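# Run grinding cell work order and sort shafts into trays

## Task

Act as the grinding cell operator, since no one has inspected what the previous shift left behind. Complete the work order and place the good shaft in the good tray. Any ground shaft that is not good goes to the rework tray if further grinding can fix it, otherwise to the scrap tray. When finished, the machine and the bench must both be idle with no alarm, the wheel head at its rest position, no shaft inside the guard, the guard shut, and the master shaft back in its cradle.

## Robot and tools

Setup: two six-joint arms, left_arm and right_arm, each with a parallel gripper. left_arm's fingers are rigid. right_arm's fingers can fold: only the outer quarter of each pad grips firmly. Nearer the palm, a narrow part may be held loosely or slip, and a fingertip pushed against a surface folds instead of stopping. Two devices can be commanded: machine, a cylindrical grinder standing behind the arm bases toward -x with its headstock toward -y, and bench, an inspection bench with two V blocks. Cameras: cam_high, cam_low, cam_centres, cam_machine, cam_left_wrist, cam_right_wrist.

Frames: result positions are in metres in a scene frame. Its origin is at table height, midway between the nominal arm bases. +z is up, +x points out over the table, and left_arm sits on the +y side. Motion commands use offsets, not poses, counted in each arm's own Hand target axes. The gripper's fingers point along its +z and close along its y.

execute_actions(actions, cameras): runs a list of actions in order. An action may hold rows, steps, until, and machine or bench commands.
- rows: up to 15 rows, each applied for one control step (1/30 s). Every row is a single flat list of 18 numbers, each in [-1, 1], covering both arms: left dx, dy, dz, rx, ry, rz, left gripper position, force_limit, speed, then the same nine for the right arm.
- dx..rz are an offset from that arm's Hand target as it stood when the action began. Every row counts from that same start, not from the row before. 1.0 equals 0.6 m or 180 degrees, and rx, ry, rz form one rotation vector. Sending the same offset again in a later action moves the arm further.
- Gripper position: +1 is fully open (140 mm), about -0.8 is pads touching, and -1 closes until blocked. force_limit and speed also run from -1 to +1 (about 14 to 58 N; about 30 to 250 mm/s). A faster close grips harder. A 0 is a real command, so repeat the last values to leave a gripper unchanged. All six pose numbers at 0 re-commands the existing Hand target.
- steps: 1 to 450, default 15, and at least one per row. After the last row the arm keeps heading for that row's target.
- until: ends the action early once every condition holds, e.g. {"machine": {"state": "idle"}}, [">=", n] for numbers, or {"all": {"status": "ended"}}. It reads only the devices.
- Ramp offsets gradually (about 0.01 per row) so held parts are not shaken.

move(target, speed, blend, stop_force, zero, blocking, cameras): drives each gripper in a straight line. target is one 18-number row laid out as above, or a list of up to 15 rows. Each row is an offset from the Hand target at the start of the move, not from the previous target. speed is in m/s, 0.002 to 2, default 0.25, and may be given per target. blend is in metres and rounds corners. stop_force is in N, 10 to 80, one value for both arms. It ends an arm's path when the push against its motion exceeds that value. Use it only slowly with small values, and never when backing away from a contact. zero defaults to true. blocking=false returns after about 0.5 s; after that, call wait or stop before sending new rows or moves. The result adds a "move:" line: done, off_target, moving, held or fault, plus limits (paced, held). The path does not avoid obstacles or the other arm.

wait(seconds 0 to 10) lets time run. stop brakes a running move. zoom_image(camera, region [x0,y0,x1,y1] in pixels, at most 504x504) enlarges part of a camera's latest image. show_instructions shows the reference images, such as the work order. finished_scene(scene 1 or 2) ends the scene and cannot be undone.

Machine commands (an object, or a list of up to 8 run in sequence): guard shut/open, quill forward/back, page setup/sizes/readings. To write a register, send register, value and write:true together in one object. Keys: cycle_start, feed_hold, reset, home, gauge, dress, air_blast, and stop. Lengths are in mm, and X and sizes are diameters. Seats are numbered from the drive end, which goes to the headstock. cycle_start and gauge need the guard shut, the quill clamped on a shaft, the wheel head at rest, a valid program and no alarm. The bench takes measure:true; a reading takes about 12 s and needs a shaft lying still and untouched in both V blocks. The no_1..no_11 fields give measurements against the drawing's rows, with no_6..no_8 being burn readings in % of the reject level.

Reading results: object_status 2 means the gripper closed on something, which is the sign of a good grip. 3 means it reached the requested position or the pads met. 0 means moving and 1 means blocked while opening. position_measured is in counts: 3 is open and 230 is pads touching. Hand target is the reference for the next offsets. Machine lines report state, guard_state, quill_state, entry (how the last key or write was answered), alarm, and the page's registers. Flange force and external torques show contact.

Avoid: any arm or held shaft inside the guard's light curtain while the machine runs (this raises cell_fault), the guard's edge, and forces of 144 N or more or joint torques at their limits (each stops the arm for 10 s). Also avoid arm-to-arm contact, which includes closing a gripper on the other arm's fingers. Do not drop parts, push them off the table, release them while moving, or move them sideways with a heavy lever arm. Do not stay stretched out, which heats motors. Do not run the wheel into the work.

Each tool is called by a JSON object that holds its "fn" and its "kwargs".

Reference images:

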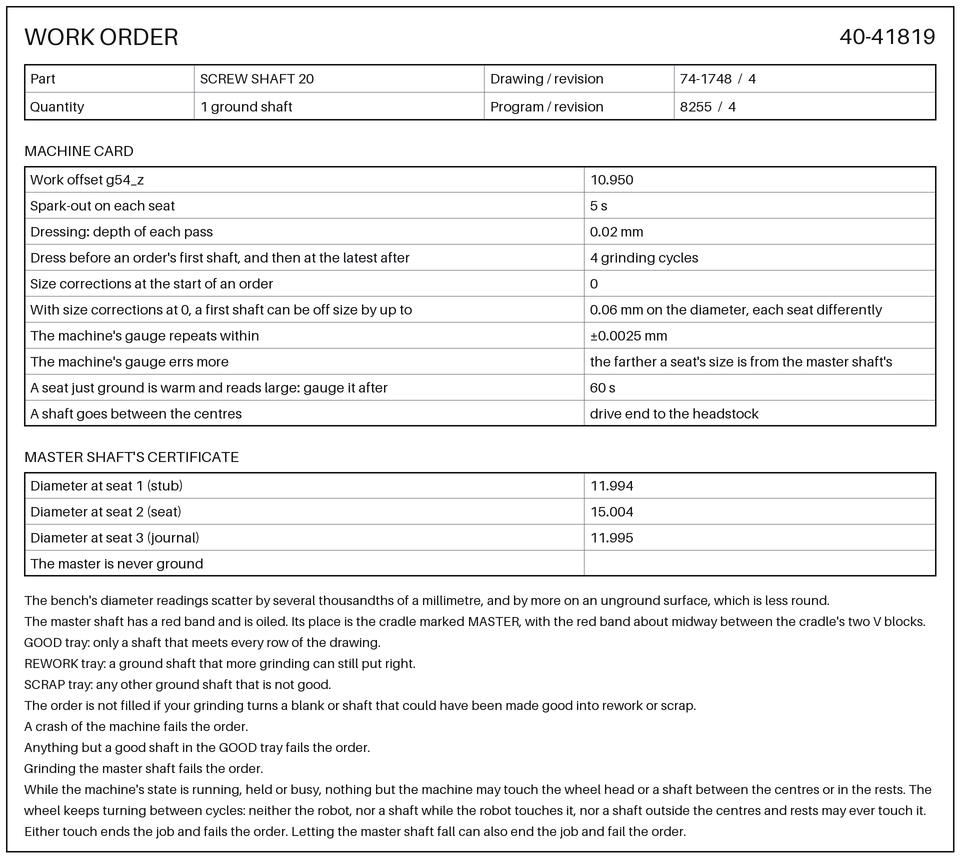

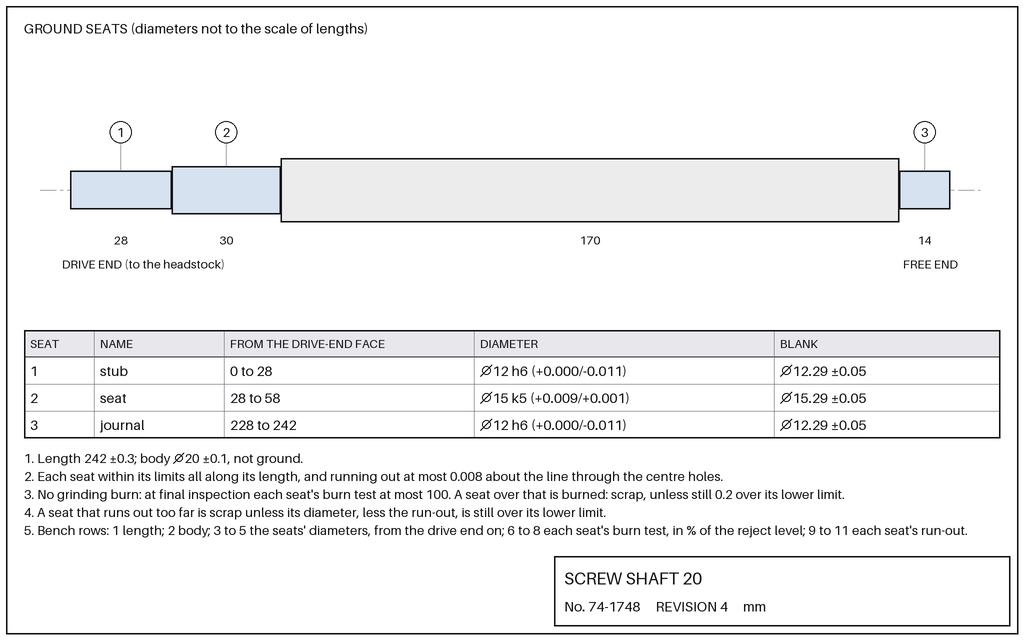

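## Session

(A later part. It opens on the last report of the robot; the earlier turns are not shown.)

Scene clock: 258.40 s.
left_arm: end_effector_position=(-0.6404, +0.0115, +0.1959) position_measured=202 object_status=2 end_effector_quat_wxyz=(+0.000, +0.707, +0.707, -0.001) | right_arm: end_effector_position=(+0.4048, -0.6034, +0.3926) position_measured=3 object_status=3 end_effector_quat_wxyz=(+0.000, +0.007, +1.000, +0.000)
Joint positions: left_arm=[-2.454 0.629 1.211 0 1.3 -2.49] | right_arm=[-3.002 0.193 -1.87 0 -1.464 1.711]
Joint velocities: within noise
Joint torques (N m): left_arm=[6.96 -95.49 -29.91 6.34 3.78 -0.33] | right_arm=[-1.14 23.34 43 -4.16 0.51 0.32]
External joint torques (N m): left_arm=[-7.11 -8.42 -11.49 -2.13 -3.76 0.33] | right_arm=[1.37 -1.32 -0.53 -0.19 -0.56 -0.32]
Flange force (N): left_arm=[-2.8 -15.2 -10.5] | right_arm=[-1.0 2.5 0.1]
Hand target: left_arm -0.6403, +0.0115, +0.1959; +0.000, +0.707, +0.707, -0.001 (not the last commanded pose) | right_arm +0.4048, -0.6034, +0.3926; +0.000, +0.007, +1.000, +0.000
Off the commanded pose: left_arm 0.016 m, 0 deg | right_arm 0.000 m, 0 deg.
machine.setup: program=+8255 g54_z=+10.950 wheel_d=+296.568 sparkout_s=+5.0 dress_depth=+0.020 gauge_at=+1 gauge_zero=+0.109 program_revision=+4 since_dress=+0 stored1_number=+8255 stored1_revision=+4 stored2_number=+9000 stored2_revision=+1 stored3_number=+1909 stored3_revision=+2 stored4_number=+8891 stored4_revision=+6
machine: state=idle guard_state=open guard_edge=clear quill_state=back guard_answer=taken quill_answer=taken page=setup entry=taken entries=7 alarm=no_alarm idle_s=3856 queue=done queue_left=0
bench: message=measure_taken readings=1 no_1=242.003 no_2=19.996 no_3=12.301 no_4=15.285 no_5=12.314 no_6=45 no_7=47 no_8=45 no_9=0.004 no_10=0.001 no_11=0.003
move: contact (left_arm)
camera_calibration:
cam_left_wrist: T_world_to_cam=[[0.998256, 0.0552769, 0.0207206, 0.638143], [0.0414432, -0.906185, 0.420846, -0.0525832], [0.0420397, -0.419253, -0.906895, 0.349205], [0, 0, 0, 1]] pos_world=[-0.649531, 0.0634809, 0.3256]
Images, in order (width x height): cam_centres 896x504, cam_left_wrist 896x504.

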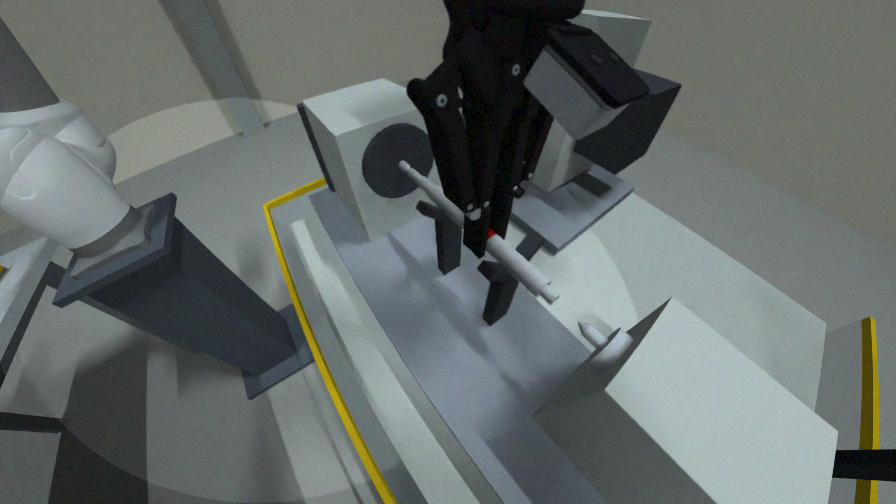

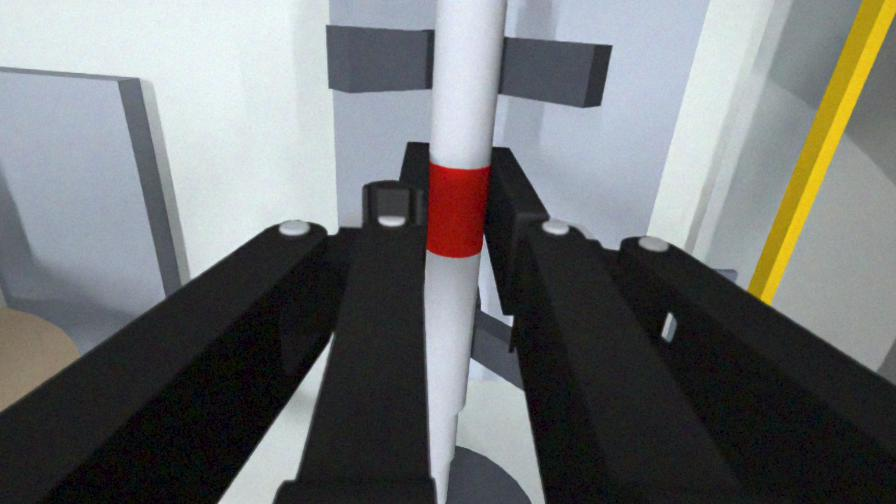

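{"fn": "execute_actions", "kwargs": {"actions": [{"rows":[[0,-0.0017,0,0,0,0,-1,0,-1,0,0,0,0,0,0,1,1,1]],"steps":15},{"rows":[[0,0,0,0,0,0,-0.3,0,-1,0,0,0,0,0,0,1,1,1]],"steps":40}], "cameras": ["cam_left_wrist"]}}

{"fn": "move", "kwargs": {"target": [[0,0,-0.19,0,0,0,-0.3,0,-1,0,0,0,0,0,0,1,1,1]], "speed": 0.12, "cameras": ["cam_centres","cam_left_wrist"]}}

{"fn": "zoom_image", "kwargs": {"camera": "cam_centres", "region": [380, 100, 640, 350]}}

Scene clock: 267.97 s.
left_arm: end_effector_position=(-0.6414, +0.0115, +0.1959) position_measured=167 object_status=3 end_effector_quat_wxyz=(+0.000, +0.707, +0.707, -0.001) | right_arm: end_effector_position=(+0.4048, -0.6034, +0.3926) position_measured=3 object_status=3 end_effector_quat_wxyz=(+0.000, +0.007, +1.000, +0.000)
Joint positions: left_arm=[-2.455 0.63 1.209 0 1.301 -2.491] | right_arm=[-3.002 0.193 -1.87 0 -1.464 1.711]
Joint velocities: within noise
Joint torques (N m): left_arm=[1.07 -104.26 -39.64 4.18 0.19 -0.35] | right_arm=[-1.12 23.3 42.87 -4.16 0.49 0.32]
External joint torques (N m): left_arm=[-1.2 0.34 -1.71 0.02 -0.17 0.35] | right_arm=[1.22 -1.36 -0.48 -0.19 -0.54 -0.32]
External joint torques at the end of the 1st action: left_arm=[9.48 -8.41 -0.28 4.05 4.78 0.31] | right_arm=[1.29 -0.65 -0.62 -0.19 -0.52 -0.36]
Flange force (N): left_arm=[-2.5 -4.5 -1.4] | right_arm=[-1.2 2.1 0.0]
Flange force at the end of the 1st action (N): left_arm=[-3.6 12.6 -11.5] | right_arm=[0.2 2.1 0.2]
Hand target: left_arm -0.6413, +0.0115, +0.1959; +0.000, +0.707, +0.707, -0.001 | right_arm +0.4048, -0.6034, +0.3926; +0.000, +0.007, +1.000, +0.000
Off the commanded pose: left_arm 0.000 m, 0 deg | right_arm 0.000 m, 0 deg.
machine.setup: program=+8255 g54_z=+10.950 wheel_d=+296.568 sparkout_s=+5.0 dress_depth=+0.020 gauge_at=+1 gauge_zero=+0.109 program_revision=+4 since_dress=+0 stored1_number=+8255 stored1_revision=+4 stored2_number=+9000 stored2_revision=+1 stored3_number=+1909 stored3_revision=+2 stored4_number=+8891 stored4_revision=+6
machine: state=idle guard_state=open guard_edge=clear quill_state=back guard_answer=taken quill_answer=taken page=setup entry=taken entries=7 alarm=no_alarm idle_s=3865 queue=done queue_left=0
bench: message=measure_taken readings=1 no_1=242.003 no_2=19.996 no_3=12.301 no_4=15.285 no_5=12.314 no_6=45 no_7=47 no_8=45 no_9=0.004 no_10=0.001 no_11=0.003
camera_calibration:
cam_left_wrist: T_world_to_cam=[[0.998248, 0.0554114, 0.0207709, 0.639109], [0.0415495, -0.906233, 0.420732, -0.0524745], [0.0421366, -0.419131, -0.906947, 0.349411], [0, 0, 0, 1]] pos_world=[-0.650531, 0.063481, 0.3257]
Images, in order (width x height): cam_left_wrist 896x504.

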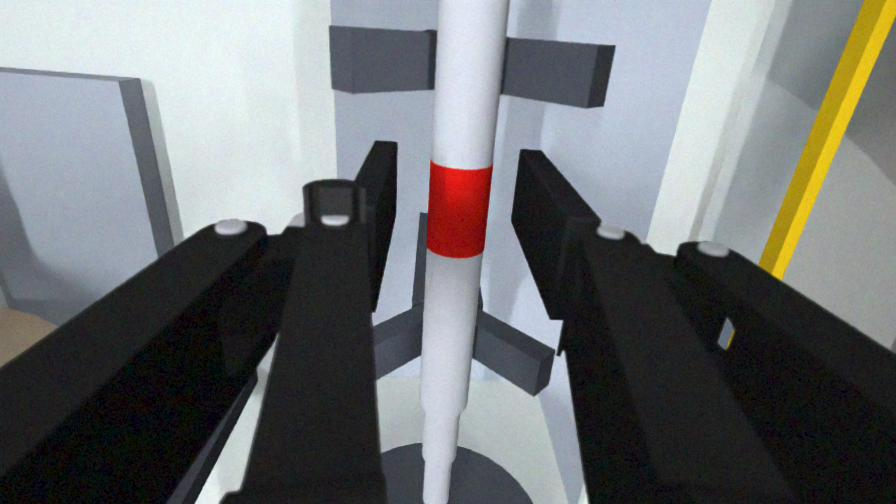

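Scene clock: 269.23 s.
left_arm: end_effector_position=(-0.6412, +0.0116, +0.3099) position_measured=167 object_status=3 end_effector_quat_wxyz=(+0.000, +0.707, +0.707, -0.001) | right_arm: end_effector_position=(+0.4048, -0.6034, +0.3926) position_measured=3 object_status=3 end_effector_quat_wxyz=(+0.000, +0.007, +1.000, +0.000)
Joint positions: left_arm=[-2.455 0.594 1.061 0 1.485 -2.491] | right_arm=[-3.002 0.193 -1.87 0 -1.464 1.711]
Joint velocities: within noise
Joint torques (N m): left_arm=[0.65 -102.45 -41.42 4.29 0.21 -0.36] | right_arm=[-1.3 23.43 42.85 -4.16 0.45 0.35]
External joint torques (N m): left_arm=[-0.95 0.2 -1.39 0.07 -0.19 0.36] | right_arm=[1.43 -1.3 -0.34 -0.19 -0.5 -0.35]
Flange force (N): left_arm=[-2.2 -3.7 -1.8] | right_arm=[-1.2 2.5 -0.1]
Hand target: left_arm -0.6412, +0.0116, +0.3099; +0.000, +0.707, +0.707, -0.001 | right_arm +0.4048, -0.6034, +0.3926; +0.000, +0.007, +1.000, +0.000
Off the commanded pose: left_arm 0.000 m, 0 deg | right_arm 0.000 m, 0 deg.
machine.setup: program=+8255 g54_z=+10.950 wheel_d=+296.568 sparkout_s=+5.0 dress_depth=+0.020 gauge_at=+1 gauge_zero=+0.109 program_revision=+4 since_dress=+0 stored1_number=+8255 stored1_revision=+4 stored2_number=+9000 stored2_revision=+1 stored3_number=+1909 stored3_revision=+2 stored4_number=+8891 stored4_revision=+6
machine: state=idle guard_state=open guard_edge=clear quill_state=back guard_answer=taken quill_answer=taken page=setup entry=taken entries=7 alarm=no_alarm idle_s=3867 queue=done queue_left=0
bench: message=measure_taken readings=1 no_1=242.003 no_2=19.996 no_3=12.301 no_4=15.285 no_5=12.314 no_6=45 no_7=47 no_8=45 no_9=0.004 no_10=0.001 no_11=0.003
move: done
camera_calibration:
cam_left_wrist: T_world_to_cam=[[0.998252, 0.0553691, 0.0206806, 0.636681], [0.0415491, -0.906235, 0.420728, -0.10035], [0.0420368, -0.419133, -0.906951, 0.452777], [0, 0, 0, 1]] pos_world=[-0.650431, 0.063581, 0.4397]
Images, in order (width x height): cam_centres 896x504, cam_left_wrist 896x504.

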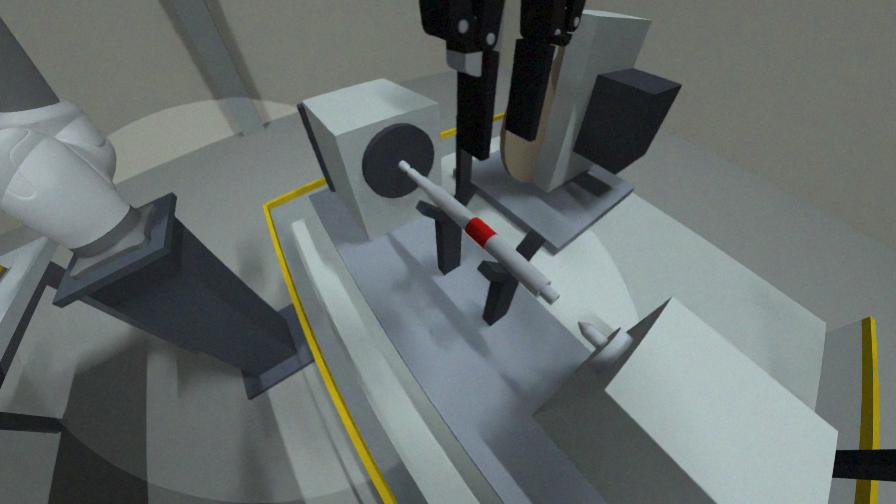

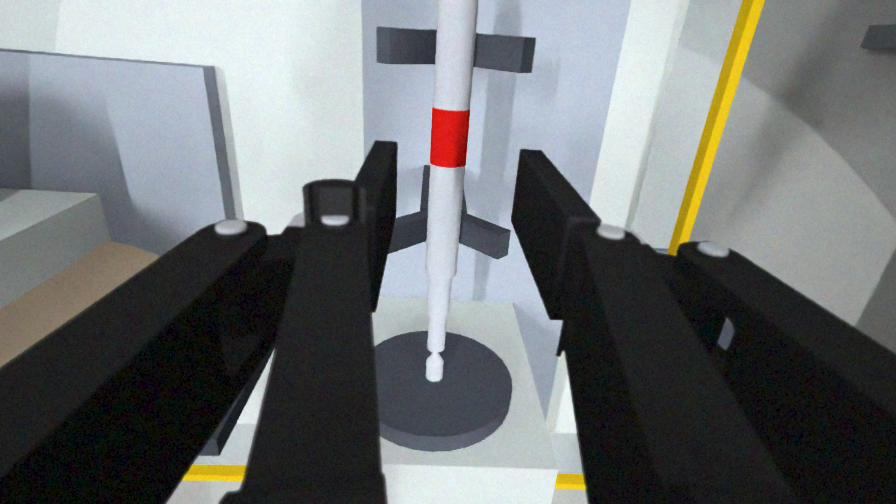

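Scaled by 1.938 from the camera's 896x504 image, which has a finer 1280x720 frame.

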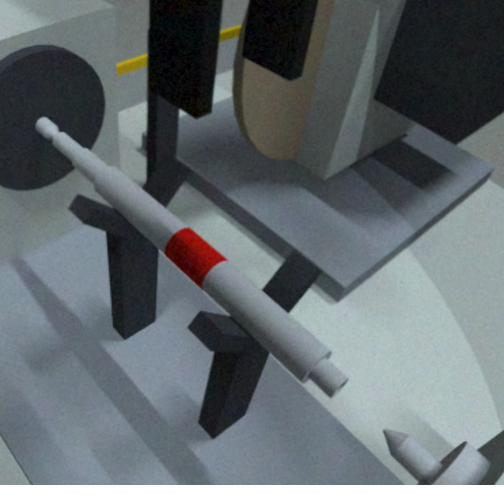

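{"fn": "execute_actions", "kwargs": {"actions": [{"machine":{"quill":"forward"},"steps":120,"until":{"machine":{"quill_state":"clamped"}}}], "cameras": ["cam_centres"]}}

{"fn": "move", "kwargs": {"target": [[0,0,-0.31,0,0,0,-0.1,1,1,0,0,0,0,0,0,1,1,1],[-0.0667,0.95,-0.33,0,0,0,-0.1,1,1,0,0,0,0,0,0,1,1,1]], "speed": [0.3,0.4], "blend": [0.05,0], "cameras": []}}

{"fn": "execute_actions", "kwargs": {"actions": [{"machine":[{"guard":"shut","page":"readings","register":"gauge_at","value":1,"write":true},{"gauge":true},{"register":"gauge_at","value":2,"write":true},{"gauge":true},{"register":"gauge_at","value":3,"write":true},{"gauge":true}],"steps":450,"until":{"machine":{"queue":["!=","running"]}}}], "cameras": ["cam_centres"]}}

Scene clock: 279.07 s.
left_arm: end_effector_position=(-0.6412, +0.0116, +0.3099) position_measured=167 object_status=3 end_effector_quat_wxyz=(+0.000, +0.707, +0.707, -0.001) | right_arm: end_effector_position=(+0.4048, -0.6034, +0.3926) position_measured=3 object_status=3 end_effector_quat_wxyz=(+0.000, +0.007, +1.000, +0.000)
Joint positions: left_arm=[-2.455 0.595 1.061 0 1.485 -2.491] | right_arm=[-3.002 0.193 -1.87 0 -1.464 1.711]
Joint velocities: within noise
Joint torques (N m): left_arm=[0.78 -102.49 -41.03 4.24 0.23 -0.35] | right_arm=[-1.52 23.67 43.03 -4.1 0.47 0.32]
External joint torques (N m): left_arm=[-1 0.11 -1.83 0.12 -0.21 0.35] | right_arm=[1.66 -1.71 -0.64 -0.24 -0.53 -0.32]
Flange force (N): left_arm=[-2.9 -4.6 -2.4] | right_arm=[-1.4 3.1 0.4]
Hand target: left_arm -0.6412, +0.0116, +0.3099; +0.000, +0.707, +0.707, -0.001 | right_arm +0.4048, -0.6034, +0.3926; +0.000, +0.007, +1.000, +0.000
Tool commands: left_gripper/position=-0.3 left_gripper/force_limit=+0.0 left_gripper/speed=-1.0 right_gripper/position=+1.0 right_gripper/force_limit=+1.0 right_gripper/speed=+1.0
Off the commanded pose: left_arm 0.000 m, 0 deg | right_arm 0.000 m, 0 deg.
machine.setup: program=+8255 g54_z=+10.950 wheel_d=+296.568 sparkout_s=+5.0 dress_depth=+0.020 gauge_at=+1 gauge_zero=+0.109 program_revision=+4 since_dress=+0 stored1_number=+8255 stored1_revision=+4 stored2_number=+9000 stored2_revision=+1 stored3_number=+1909 stored3_revision=+2 stored4_number=+8891 stored4_revision=+6
machine: state=idle guard_state=open guard_edge=clear quill_state=clamped guard_answer=taken quill_answer=taken page=setup entry=taken entries=7 alarm=no_alarm idle_s=3876 queue=running queue_left=0
bench: message=measure_taken readings=1 no_1=242.003 no_2=19.996 no_3=12.301 no_4=15.285 no_5=12.314 no_6=45 no_7=47 no_8=45 no_9=0.004 no_10=0.001 no_11=0.003
Images, in order (width x height): cam_centres 896x504.

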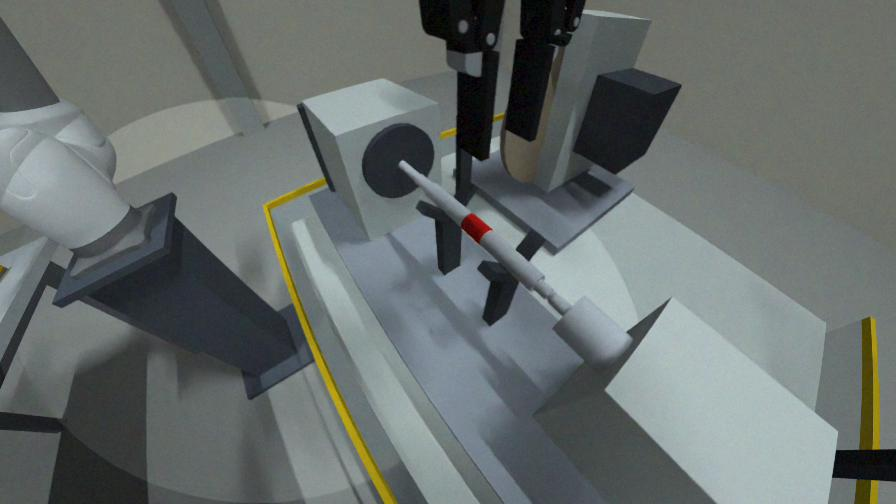

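Scene clock: 281.57 s.
left_arm: end_effector_position=(-0.0710, -0.0284, +0.5071) position_measured=141 object_status=3 end_effector_quat_wxyz=(+0.000, +0.707, +0.707, -0.001) | right_arm: end_effector_position=(+0.4048, -0.6034, +0.3926) position_measured=3 object_status=3 end_effector_quat_wxyz=(+0.000, +0.007, +1.000, +0.000)
Joint positions: left_arm=[-1.795 0.114 1.371 -0.001 1.655 -1.831] | right_arm=[-3.002 0.193 -1.87 0 -1.464 1.711]
Joint velocities: within noise
Joint torques (N m): left_arm=[1.94 -55.03 -39.26 4.31 0.25 -0.36] | right_arm=[-1.58 22.88 43.06 -4.11 0.48 0.35]
External joint torques (N m): left_arm=[-1.97 -0.02 -3.49 0.06 -0.21 0.36] | right_arm=[1.62 -0.08 -0.45 -0.26 -0.54 -0.35]
Flange force (N): left_arm=[-5.6 -3.8 -6.4] | right_arm=[1.1 2.8 -0.2]
Hand target: left_arm -0.0709, -0.0285, +0.5071; +0.000, +0.707, +0.707, -0.001 | right_arm +0.4048, -0.6034, +0.3926; +0.000, +0.007, +1.000, +0.000
Off the commanded pose: left_arm 0.000 m, 0 deg | right_arm 0.000 m, 0 deg.
machine.setup: program=+8255 g54_z=+10.950 wheel_d=+296.568 sparkout_s=+5.0 dress_depth=+0.020 gauge_at=+1 gauge_zero=+0.109 program_revision=+4 since_dress=+0 stored1_number=+8255 stored1_revision=+4 stored2_number=+9000 stored2_revision=+1 stored3_number=+1909 stored3_revision=+2 stored4_number=+8891 stored4_revision=+6
machine: state=idle guard_state=open guard_edge=clear quill_state=clamped guard_answer=taken quill_answer=taken page=setup entry=taken entries=7 alarm=no_alarm idle_s=3879 queue=done queue_left=0
bench: message=measure_taken readings=1 no_1=242.003 no_2=19.996 no_3=12.301 no_4=15.285 no_5=12.314 no_6=45 no_7=47 no_8=45 no_9=0.004 no_10=0.001 no_11=0.003
move: done
No camera images: "cameras" was empty.

Scene clock: 296.63 s.
left_arm: end_effector_position=(-0.0709, -0.0285, +0.5071) position_measured=141 object_status=3 end_effector_quat_wxyz=(+0.000, +0.707, +0.707, -0.001) | right_arm: end_effector_position=(+0.4048, -0.6034, +0.3926) position_measured=3 object_status=3 end_effector_quat_wxyz=(+0.000, +0.007, +1.000, +0.000)
Joint positions: left_arm=[-1.795 0.114 1.371 -0.001 1.656 -1.831] | right_arm=[-3.002 0.193 -1.87 0 -1.464 1.711]
Joint velocities: within noise
Joint torques (N m): left_arm=[1.04 -54.77 -41.03 4.27 0.28 -0.3] | right_arm=[-1.06 23.79 43.07 -4.19 0.48 0.4]
External joint torques (N m): left_arm=[-1.12 -0.2 -1.71 0.1 -0.24 0.3] | right_arm=[0.96 -1.44 -0.6 -0.17 -0.54 -0.4]
Flange force (N): left_arm=[-2.4 -1.8 -2.9] | right_arm=[-1.3 1.4 0.2]
Hand target: left_arm -0.0709, -0.0285, +0.5071; +0.000, +0.707, +0.707, -0.001 | right_arm +0.4048, -0.6034, +0.3926; +0.000, +0.007, +1.000, +0.000
Tool commands: left_gripper/position=-0.1 left_gripper/force_limit=+1.0 left_gripper/speed=+1.0 right_gripper/position=+1.0 right_gripper/force_limit=+1.0 right_gripper/speed=+1.0
Off the commanded pose: left_arm 0.000 m, 0 deg | right_arm 0.000 m, 0 deg.
machine.readings: gauge_d=+11.996 gauge_d_1=+11.994 gauge_d_2=+15.004 gauge_d_3=+11.996 pos_x=+0.000 pos_z=+0.000 load_peak=+0.0 cycles=+0
machine: state=idle guard_state=shut guard_edge=clear quill_state=clamped guard_answer=taken quill_answer=taken page=readings entry=taken entries=13 alarm=no_alarm idle_s=3894 queue=done queue_left=0
bench: message=measure_taken readings=1 no_1=242.003 no_2=19.996 no_3=12.301 no_4=15.285 no_5=12.314 no_6=45 no_7=47 no_8=45 no_9=0.004 no_10=0.001 no_11=0.003
Images, in order (width x height): cam_centres 896x504.

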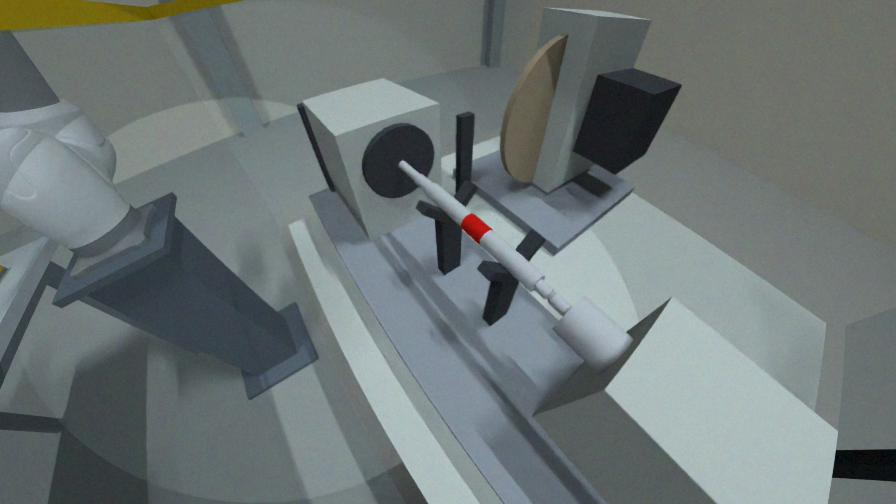

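{"fn": "execute_actions", "kwargs": {"actions": [{"machine":[{"gauge":true},{"register":"gauge_at","value":2,"write":true},{"gauge":true},{"register":"gauge_at","value":1,"write":true},{"gauge":true}],"steps":450,"until":{"machine":{"queue":["!=","running"]}}},{"machine":[{"gauge":true},{"register":"gauge_at","value":2,"write":true},{"gauge":true}],"steps":450,"until":{"machine":{"queue":["!=","running"]}}},{"machine":{"gauge":true},"steps":150,"until":{"machine":{"state":"idle"}}}], "cameras": []}}

Scene clock: 322.37 s.
left_arm: end_effector_position=(-0.0709, -0.0285, +0.5071) position_measured=141 object_status=3 end_effector_quat_wxyz=(+0.000, +0.707, +0.707, -0.001) | right_arm: end_effector_position=(+0.4048, -0.6034, +0.3926) position_measured=3 object_status=3 end_effector_quat_wxyz=(+0.000, +0.007, +1.000, +0.000)
Joint positions: left_arm=[-1.795 0.114 1.371 -0.001 1.656 -1.831] | right_arm=[-3.002 0.193 -1.87 0 -1.464 1.711]
Joint velocities: within noise
Joint torques (N m): left_arm=[1.04 -54.45 -40.9 4.28 0.21 -0.34] | right_arm=[-1.05 23.57 42.98 -4.08 0.47 0.34]
External joint torques (N m): left_arm=[-1.06 -0.65 -1.93 0.1 -0.17 0.34] | right_arm=[1.24 -1.85 -0.64 -0.25 -0.53 -0.34]
External joint torques at the end of the 1st action: left_arm=[-1.18 -0.41 -1.65 0.07 -0.18 0.33] | right_arm=[1.23 -1.35 -0.59 -0.18 -0.61 -0.38]
External joint torques at the end of the 2nd action: left_arm=[-0.99 0.03 -1.78 0.09 -0.15 0.37] | right_arm=[1.34 -0.91 -0.53 -0.19 -0.51 -0.32]
Flange force (N): left_arm=[-2.1 -1.6 -3.4] | right_arm=[-1.8 2.2 0.4]
Flange force at the end of the 1st action (N): left_arm=[-1.9 -1.8 -2.8] | right_arm=[-1.0 2.0 0.1]
Flange force at the end of the 2nd action (N): left_arm=[-3.0 -1.6 -3.2] | right_arm=[-0.3 2.4 0.1]
Hand target: left_arm -0.0709, -0.0285, +0.5071; +0.000, +0.707, +0.707, -0.001 | right_arm +0.4048, -0.6034, +0.3926; +0.000, +0.007, +1.000, +0.000
Tool commands: left_gripper/position=-0.1 left_gripper/force_limit=+1.0 left_gripper/speed=+1.0 right_gripper/position=+1.0 right_gripper/force_limit=+1.0 right_gripper/speed=+1.0
Off the commanded pose: left_arm 0.000 m, 0 deg | right_arm 0.000 m, 0 deg.
machine.readings: gauge_d=+15.004 gauge_d_1=+11.995 gauge_d_2=+15.004 gauge_d_3=+11.994 pos_x=+0.000 pos_z=+0.000 load_peak=+0.0 cycles=+0
machine: state=busy guard_state=shut guard_edge=clear quill_state=clamped guard_answer=taken quill_answer=taken page=readings entry=taken entries=22 alarm=no_alarm idle_s=3919 queue=running queue_left=0
bench: message=measure_taken readings=1 no_1=242.003 no_2=19.996 no_3=12.301 no_4=15.285 no_5=12.314 no_6=45 no_7=47 no_8=45 no_9=0.004 no_10=0.001 no_11=0.003
No camera images: "cameras" was empty.

{"fn": "execute_actions", "kwargs": {"actions": [{"machine":[{"guard":"open"},{"quill":"back"}],"steps":30}], "cameras": []}}

{"fn": "move", "kwargs": {"target": [[0.0508,-0.95,0.01,0,0,0,-0.1,1,1,0,0,0,0,0,0,1,1,1],[0.0508,-0.95,0.4,0,0,0,-0.1,1,1,0,0,0,0,0,0,1,1,1]], "speed": [0.3,0.15], "blend": [0.03,0], "cameras": ["cam_centres","cam_left_wrist"]}}

Scene clock: 330.40 s.
left_arm: end_effector_position=(-0.0709, -0.0285, +0.5071) position_measured=141 object_status=3 end_effector_quat_wxyz=(+0.000, +0.707, +0.707, -0.001) | right_arm: end_effector_position=(+0.4048, -0.6034, +0.3926) position_measured=3 object_status=3 end_effector_quat_wxyz=(+0.000, +0.007, +1.000, +0.000)
Joint positions: left_arm=[-1.795 0.114 1.371 -0.001 1.656 -1.831] | right_arm=[-3.002 0.193 -1.87 0 -1.464 1.711]
Joint velocities: within noise
Joint torques (N m): left_arm=[0.95 -54.92 -40.87 4.3 0.22 -0.4] | right_arm=[-0.94 23.79 42.95 -4.19 0.54 0.33]
External joint torques (N m): left_arm=[-0.91 -0.12 -1.91 0.08 -0.19 0.4] | right_arm=[1.08 -1.77 -0.51 -0.16 -0.59 -0.33]
Flange force (N): left_arm=[-3.0 -1.5 -3.4] | right_arm=[-1.8 1.8 0.1]
Hand target: left_arm -0.0709, -0.0285, +0.5071; +0.000, +0.707, +0.707, -0.001 | right_arm +0.4048, -0.6034, +0.3926; +0.000, +0.007, +1.000, +0.000
Tool commands: left_gripper/position=-0.1 left_gripper/force_limit=+1.0 left_gripper/speed=+1.0 right_gripper/position=+1.0 right_gripper/force_limit=+1.0 right_gripper/speed=+1.0
Off the commanded pose: left_arm 0.000 m, 0 deg | right_arm 0.000 m, 0 deg.
machine.readings: gauge_d=+15.004 gauge_d_1=+11.995 gauge_d_2=+15.004 gauge_d_3=+11.994 pos_x=+0.000 pos_z=+0.000 load_peak=+0.0 cycles=+0
machine: state=idle guard_state=between guard_edge=clear quill_state=clamped guard_answer=taken quill_answer=taken page=readings entry=taken entries=22 alarm=no_alarm idle_s=3927 queue=running queue_left=1
bench: message=measure_taken readings=1 no_1=242.003 no_2=19.996 no_3=12.301 no_4=15.285 no_5=12.314 no_6=45 no_7=47 no_8=45 no_9=0.004 no_10=0.001 no_11=0.003
No camera images: "cameras" was empty.

Scene clock: 334.23 s.
left_arm: end_effector_position=(-0.6413, +0.0020, +0.2678) position_measured=141 object_status=3 end_effector_quat_wxyz=(+0.000, +0.707, +0.707, -0.001) | right_arm: end_effector_position=(+0.4048, -0.6034, +0.3926) position_measured=3 object_status=3 end_effector_quat_wxyz=(+0.000, +0.007, +1.000, +0.000)
Joint positions: left_arm=[-2.446 0.615 1.103 0 1.422 -2.482] | right_arm=[-3.002 0.193 -1.87 0 -1.464 1.711]
Joint velocities: within noise
Joint torques (N m): left_arm=[0.89 -104.12 -40.61 4.26 0.08 -0.36] | right_arm=[-1.22 23.44 42.98 -4.16 0.53 0.32]
External joint torques (N m): left_arm=[-1.21 0.38 -1.9 0.06 -0.06 0.36] | right_arm=[1.27 -0.98 -0.54 -0.18 -0.59 -0.32]
Flange force (N): left_arm=[-3.2 -5.3 -2.4] | right_arm=[-0.4 2.2 0.0]
Hand target: left_arm -0.6413, +0.0020, +0.2679; +0.000, +0.707, +0.707, -0.001 | right_arm +0.4048, -0.6034, +0.3926; +0.000, +0.007, +1.000, +0.000
Off the commanded pose: left_arm 0.000 m, 0 deg | right_arm 0.000 m, 0 deg.
machine.readings: gauge_d=+15.004 gauge_d_1=+0.000 gauge_d_2=+0.000 gauge_d_3=+0.000 pos_x=+0.000 pos_z=+0.000 load_peak=+0.0 cycles=+0
machine: state=idle guard_state=open guard_edge=clear quill_state=back guard_answer=taken quill_answer=taken page=readings entry=taken entries=22 alarm=no_alarm idle_s=3931 queue=running queue_left=0
bench: message=measure_taken readings=1 no_1=242.003 no_2=19.996 no_3=12.301 no_4=15.285 no_5=12.314 no_6=45 no_7=47 no_8=45 no_9=0.004 no_10=0.001 no_11=0.003
move: done
camera_calibration:
cam_left_wrist: T_world_to_cam=[[0.998243, 0.0554538, 0.0208612, 0.638101], [0.0415499, -0.906231, 0.420736, -0.0913356], [0.0422364, -0.41913, -0.906943, 0.410702], [0, 0, 0, 1]] pos_world=[-0.650531, 0.053981, 0.3976]
Images, in order (width x height): cam_centres 896x504, cam_left_wrist 896x504.

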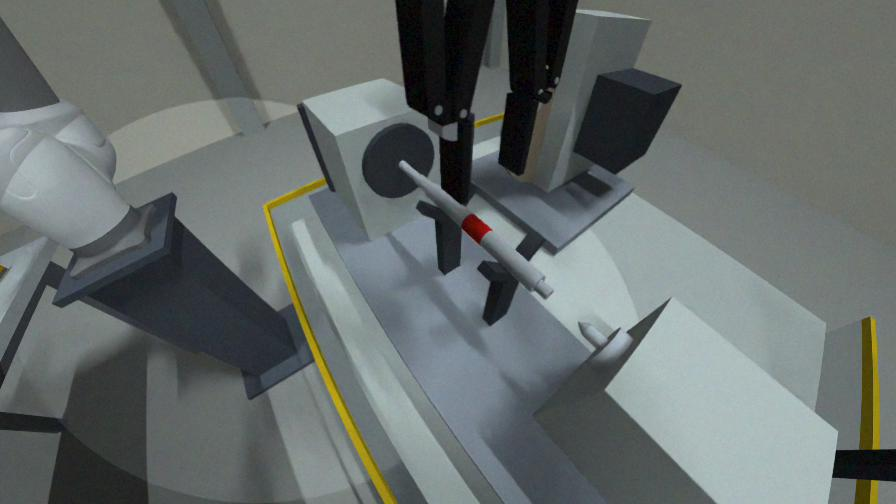

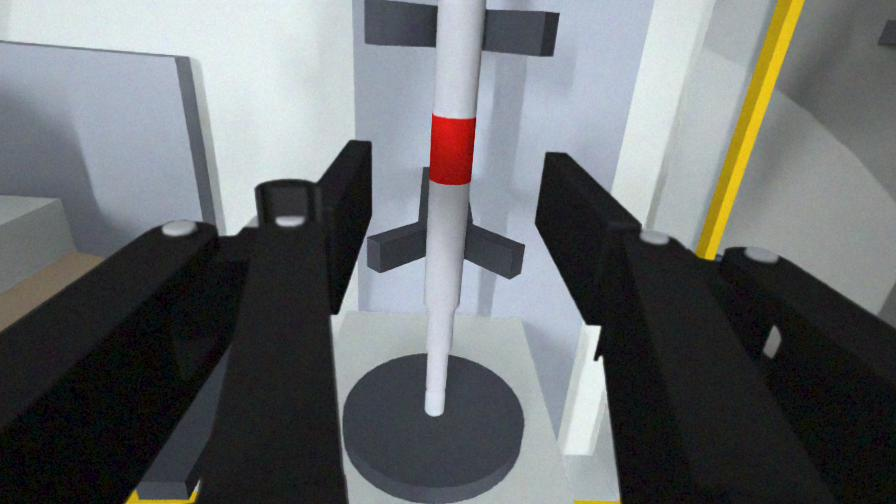

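{"fn": "move", "kwargs": {"target": [0,0,0.1197,0,0,0,-0.1,0,-1,0,0,0,0,0,0,1,1,1], "speed": 0.1, "cameras": ["cam_left_wrist"]}}

{"fn": "execute_actions", "kwargs": {"actions": [{"rows":[[0,0,0,0,0,0,-1,0,-1,0,0,0,0,0,0,1,1,1]],"steps":65}], "cameras": ["cam_left_wrist"]}}

Scene clock: 338.73 s.
left_arm: end_effector_position=(-0.6414, +0.0020, +0.1960) position_measured=141 object_status=3 end_effector_quat_wxyz=(+0.000, +0.707, +0.707, -0.001) | right_arm: end_effector_position=(+0.4048, -0.6034, +0.3926) position_measured=3 object_status=3 end_effector_quat_wxyz=(+0.000, +0.007, +1.000, +0.000)
Joint positions: left_arm=[-2.446 0.641 1.191 0 1.308 -2.482] | right_arm=[-3.002 0.193 -1.87 0 -1.464 1.711]
Joint velocities: within noise
Joint torques (N m): left_arm=[0.99 -105.65 -39.76 4.13 0.2 -0.31] | right_arm=[-1.1 23.36 42.97 -4.11 0.45 0.35]
External joint torques (N m): left_arm=[-1.07 0.64 -1.76 0.1 -0.18 0.31] | right_arm=[1.18 -1.45 -0.8 -0.22 -0.51 -0.35]
Flange force (N): left_arm=[-3.1 -5.0 -1.4] | right_arm=[-0.9 1.9 0.6]
Hand target: left_arm -0.6414, +0.0020, +0.1961; +0.000, +0.707, +0.707, -0.001 | right_arm +0.4048, -0.6034, +0.3926; +0.000, +0.007, +1.000, +0.000
Off the commanded pose: left_arm 0.000 m, 0 deg | right_arm 0.000 m, 0 deg.
machine.readings: gauge_d=+15.004 gauge_d_1=+0.000 gauge_d_2=+0.000 gauge_d_3=+0.000 pos_x=+0.000 pos_z=+0.000 load_peak=+0.0 cycles=+0
machine: state=idle guard_state=open guard_edge=clear quill_state=back guard_answer=taken quill_answer=taken page=readings entry=taken entries=22 alarm=no_alarm idle_s=3935 queue=done queue_left=0
bench: message=measure_taken readings=1 no_1=242.003 no_2=19.996 no_3=12.301 no_4=15.285 no_5=12.314 no_6=45 no_7=47 no_8=45 no_9=0.004 no_10=0.001 no_11=0.003
move: done
camera_calibration:
cam_left_wrist: T_world_to_cam=[[0.998248, 0.0554114, 0.0207709, 0.639639], [0.0415495, -0.906233, 0.420732, -0.0612164], [0.0421366, -0.419131, -0.906947, 0.345478], [0, 0, 0, 1]] pos_world=[-0.650531, 0.053881, 0.3258]
Images, in order (width x height): cam_left_wrist 896x504.

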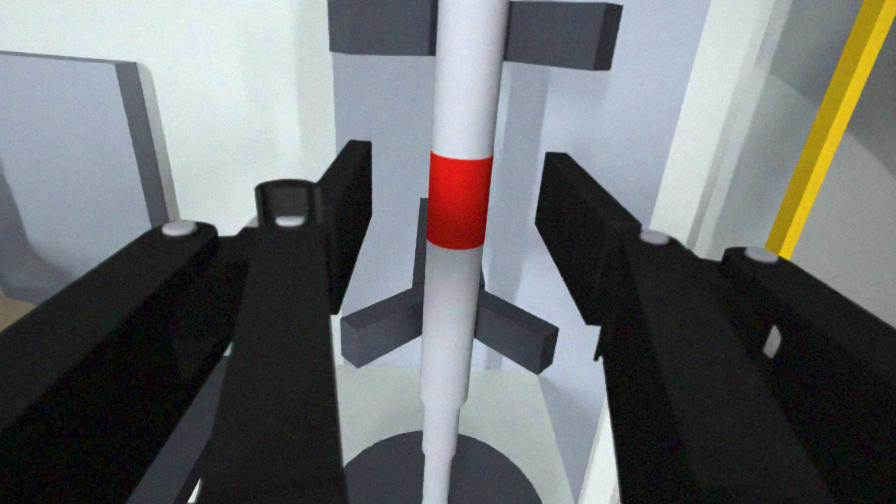

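Scene clock: 341.10 s.
left_arm: end_effector_position=(-0.6414, +0.0020, +0.1961) position_measured=203 object_status=2 end_effector_quat_wxyz=(+0.000, +0.707, +0.707, -0.001) | right_arm: end_effector_position=(+0.4048, -0.6034, +0.3926) position_measured=3 object_status=3 end_effector_quat_wxyz=(+0.000, +0.007, +1.000, +0.000)
Joint positions: left_arm=[-2.446 0.641 1.192 0 1.308 -2.482] | right_arm=[-3.002 0.193 -1.87 0 -1.464 1.711]
Joint velocities: within noise
Joint torques (N m): left_arm=[-2.72 -101.95 -41.04 2.82 -2.02 -0.28] | right_arm=[-1.02 23.9 43.1 -4.21 0.5 0.36]
External joint torques (N m): left_arm=[2.52 -3.16 -0.54 1.41 2.04 0.28] | right_arm=[0.94 -1.33 -0.46 -0.17 -0.55 -0.36]
Flange force (N): left_arm=[-1.5 3.0 -5.2] | right_arm=[-1.2 1.4 0.0]
Hand target: left_arm -0.6414, +0.0020, +0.1961; +0.000, +0.707, +0.707, -0.001 | right_arm +0.4048, -0.6034, +0.3926; +0.000, +0.007, +1.000, +0.000
Off the commanded pose: left_arm 0.000 m, 0 deg | right_arm 0.000 m, 0 deg.
machine.readings: gauge_d=+15.004 gauge_d_1=+0.000 gauge_d_2=+0.000 gauge_d_3=+0.000 pos_x=+0.000 pos_z=+0.000 load_peak=+0.0 cycles=+0
machine: state=idle guard_state=open guard_edge=clear quill_state=back guard_answer=taken quill_answer=taken page=readings entry=taken entries=22 alarm=no_alarm idle_s=3938 queue=done queue_left=0
bench: message=measure_taken readings=1 no_1=242.003 no_2=19.996 no_3=12.301 no_4=15.285 no_5=12.314 no_6=45 no_7=47 no_8=45 no_9=0.004 no_10=0.001 no_11=0.003
camera_calibration:
cam_left_wrist: T_world_to_cam=[[0.998248, 0.0554114, 0.0207709, 0.639639], [0.0415495, -0.906233, 0.420732, -0.0612164], [0.0421366, -0.419131, -0.906947, 0.345478], [0, 0, 0, 1]] pos_world=[-0.650531, 0.053881, 0.3258]
Images, in order (width x height): cam_left_wrist 896x504.

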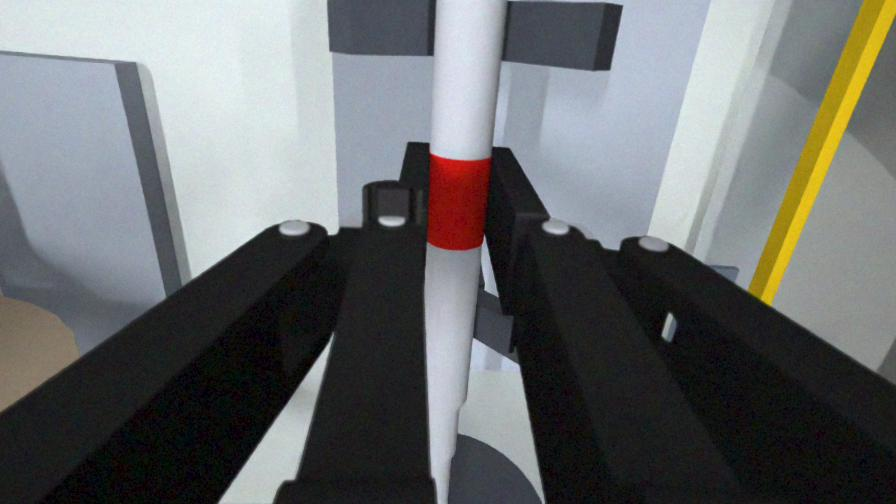

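{"fn": "move", "kwargs": {"target": [[0.015,0,-0.002,0,0,0,-1,0,-1,0,0,0,0,0,0,1,1,1],[0.015,0,-0.2,0,0,0,-1,0,-1,0,0,0,0,0,0,1,1,1],[0.015,0.2,-0.5067,0,0,0,-1,0,-1,0,0,0,0,0,0,1,1,1],[-0.053,0.95,-0.5067,0,0,0,-1,0,-1,0,0,0,0,0,0,1,1,1]], "speed": [0.03,0.06,0.25,0.35], "blend": [0,0.02,0.05,0], "cameras": ["cam_centres","cam_left_wrist"]}}

Scene clock: 352.70 s.
left_arm: end_effector_position=(-0.0710, -0.0297, +0.4992) position_measured=203 object_status=2 end_effector_quat_wxyz=(+0.000, +0.707, +0.707, -0.001) | right_arm: end_effector_position=(+0.4048, -0.6034, +0.3926) position_measured=3 object_status=3 end_effector_quat_wxyz=(+0.000, +0.007, +1.000, +0.000)
Joint positions: left_arm=[-1.795 0.115 1.384 -0.001 1.642 -1.831] | right_arm=[-3.002 0.193 -1.87 0 -1.464 1.711]
Joint velocities: within noise
Joint torques (N m): left_arm=[0.67 -58.39 -43.8 4.32 0.15 -0.37] | right_arm=[-1.38 23.38 43.01 -4.18 0.54 0.34]
External joint torques (N m): left_arm=[-0.66 2.96 0.87 0.07 -0.11 0.37] | right_arm=[1.49 -1.18 -0.58 -0.17 -0.59 -0.34]
Flange force (N): left_arm=[-3.0 -1.1 1.5] | right_arm=[-0.6 2.7 0.1]
Hand target: left_arm -0.0710, -0.0298, +0.4993; +0.000, +0.707, +0.707, -0.001 | right_arm +0.4048, -0.6034, +0.3926; +0.000, +0.007, +1.000, +0.000
Off the commanded pose: left_arm 0.000 m, 0 deg | right_arm 0.000 m, 0 deg.
machine.readings: gauge_d=+15.004 gauge_d_1=+0.000 gauge_d_2=+0.000 gauge_d_3=+0.000 pos_x=+0.000 pos_z=+0.000 load_peak=+0.0 cycles=+0
machine: state=idle guard_state=open guard_edge=clear quill_state=back guard_answer=taken quill_answer=taken page=readings entry=taken entries=22 alarm=no_alarm idle_s=3949 queue=done queue_left=0
bench: message=measure_taken readings=1 no_1=242.003 no_2=19.996 no_3=12.301 no_4=15.285 no_5=12.314 no_6=45 no_7=47 no_8=45 no_9=0.004 no_10=0.001 no_11=0.003
move: done
camera_calibration:
cam_left_wrist: T_world_to_cam=[[0.998256, 0.0552241, 0.0208656, 0.0657415], [0.0413438, -0.906283, 0.420644, -0.241166], [0.0421398, -0.419048, -0.906986, 0.58317], [0, 0, 0, 1]] pos_world=[-0.0802308, 0.022181, 0.629]
Images, in order (width x height): cam_centres 896x504, cam_left_wrist 896x504.

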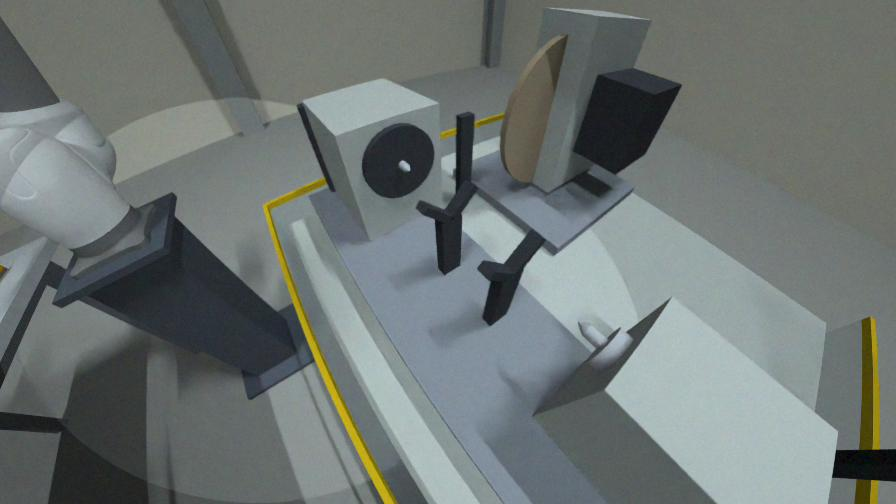

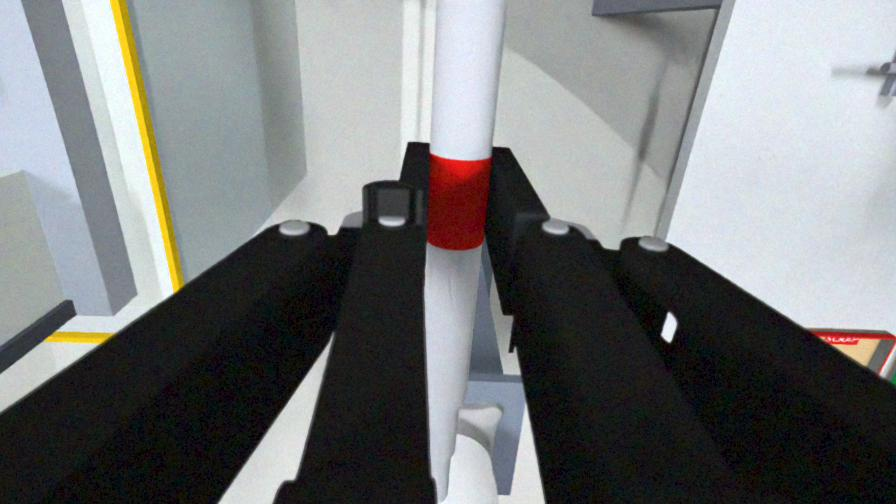

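{"fn": "execute_actions", "kwargs": {"actions": [{"machine":[{"guard":"shut"},{"air_blast":true}],"steps":1}], "cameras": []}}

{"fn": "move", "kwargs": {"target": [[0.133,0.7017,0.032,0,0,0.4853,-1,0,-1,0,0,0,0,0,0,1,1,1],[0.383,0.985,0.132,0,0,0.4853,-1,0,-1,0,0,0,0,0,0,1,1,1]], "speed": [0.35,0.25], "blend": [0.06,0], "cameras": []}}

Scene clock: 358.80 s.
left_arm: end_effector_position=(-0.0710, -0.0298, +0.4993) position_measured=203 object_status=2 end_effector_quat_wxyz=(+0.000, +0.707, +0.707, -0.001) | right_arm: end_effector_position=(+0.4048, -0.6034, +0.3926) position_measured=3 object_status=3 end_effector_quat_wxyz=(+0.000, +0.007, +1.000, +0.000)
Joint positions: left_arm=[-1.795 0.115 1.384 -0.001 1.642 -1.831] | right_arm=[-3.002 0.193 -1.87 0 -1.464 1.711]
Joint velocities: within noise
Joint torques (N m): left_arm=[0.96 -57.76 -43.68 4.32 0.16 -0.39] | right_arm=[-1.87 23.24 43.28 -4.12 0.48 0.31]
External joint torques (N m): left_arm=[-1 2.54 0.86 0.05 -0.13 0.38] | right_arm=[1.79 -0.95 -0.83 -0.24 -0.53 -0.31]
Flange force (N): left_arm=[-2.3 -1.5 1.6] | right_arm=[0.2 3.4 0.6]
Hand target: left_arm -0.0710, -0.0298, +0.4993; +0.000, +0.707, +0.707, -0.001 | right_arm +0.4048, -0.6034, +0.3926; +0.000, +0.007, +1.000, +0.000
Tool commands: left_gripper/position=-1.0 left_gripper/force_limit=+0.0 left_gripper/speed=-1.0 right_gripper/position=+1.0 right_gripper/force_limit=+1.0 right_gripper/speed=+1.0
Off the commanded pose: left_arm 0.000 m, 0 deg | right_arm 0.000 m, 0 deg.
machine.readings: gauge_d=+15.004 gauge_d_1=+0.000 gauge_d_2=+0.000 gauge_d_3=+0.000 pos_x=+0.000 pos_z=+0.000 load_peak=+0.0 cycles=+0
machine: state=idle guard_state=between guard_edge=clear quill_state=back guard_answer=taken quill_answer=taken page=readings entry=taken entries=22 alarm=no_alarm idle_s=3955 queue=running queue_left=1
bench: message=measure_taken readings=1 no_1=242.003 no_2=19.996 no_3=12.301 no_4=15.285 no_5=12.314 no_6=45 no_7=47 no_8=45 no_9=0.004 no_10=0.001 no_11=0.003
No camera images: "cameras" was empty.

Scene clock: 362.37 s.
left_arm: end_effector_position=(+0.5199, +0.1998, +0.4191) position_measured=203 object_status=2 end_effector_quat_wxyz=(+0.000, +1.000, +0.023, -0.001) | right_arm: end_effector_position=(+0.4048, -0.6034, +0.3926) position_measured=3 object_status=3 end_effector_quat_wxyz=(+0.000, +0.007, +1.000, +0.000)
Joint positions: left_arm=[-0.718 0.072 1.575 -0.001 1.495 0.771] | right_arm=[-3.002 0.193 -1.87 0 -1.464 1.711]
Joint velocities: within noise
Joint torques (N m): left_arm=[1.15 -53.56 -43.49 4.25 0.17 -0.34] | right_arm=[-1.6 23.1 43.08 -4.12 0.49 0.29]
External joint torques (N m): left_arm=[-1.07 2.59 0.37 0.21 -0.2 0.34] | right_arm=[1.44 -0.17 -0.58 -0.24 -0.56 -0.29]
Flange force (N): left_arm=[1.7 3.2 1.3] | right_arm=[1.0 2.6 0.0]
Hand target: left_arm +0.5200, +0.1998, +0.4192; +0.000, +1.000, +0.023, -0.001 | right_arm +0.4048, -0.6034, +0.3926; +0.000, +0.007, +1.000, +0.000
Off the commanded pose: left_arm 0.000 m, 0 deg | right_arm 0.000 m, 0 deg.
machine.readings: gauge_d=+15.004 gauge_d_1=+0.000 gauge_d_2=+0.000 gauge_d_3=+0.000 pos_x=+0.000 pos_z=+0.000 load_peak=+0.0 cycles=+0
machine: state=busy guard_state=shut guard_edge=clear quill_state=back guard_answer=taken quill_answer=taken page=readings entry=taken entries=23 alarm=no_alarm idle_s=3959 queue=running queue_left=0
bench: message=measure_taken readings=1 no_1=242.003 no_2=19.996 no_3=12.301 no_4=15.285 no_5=12.314 no_6=45 no_7=47 no_8=45 no_9=0.004 no_10=0.001 no_11=0.003
move: done
No camera images: "cameras" was empty.


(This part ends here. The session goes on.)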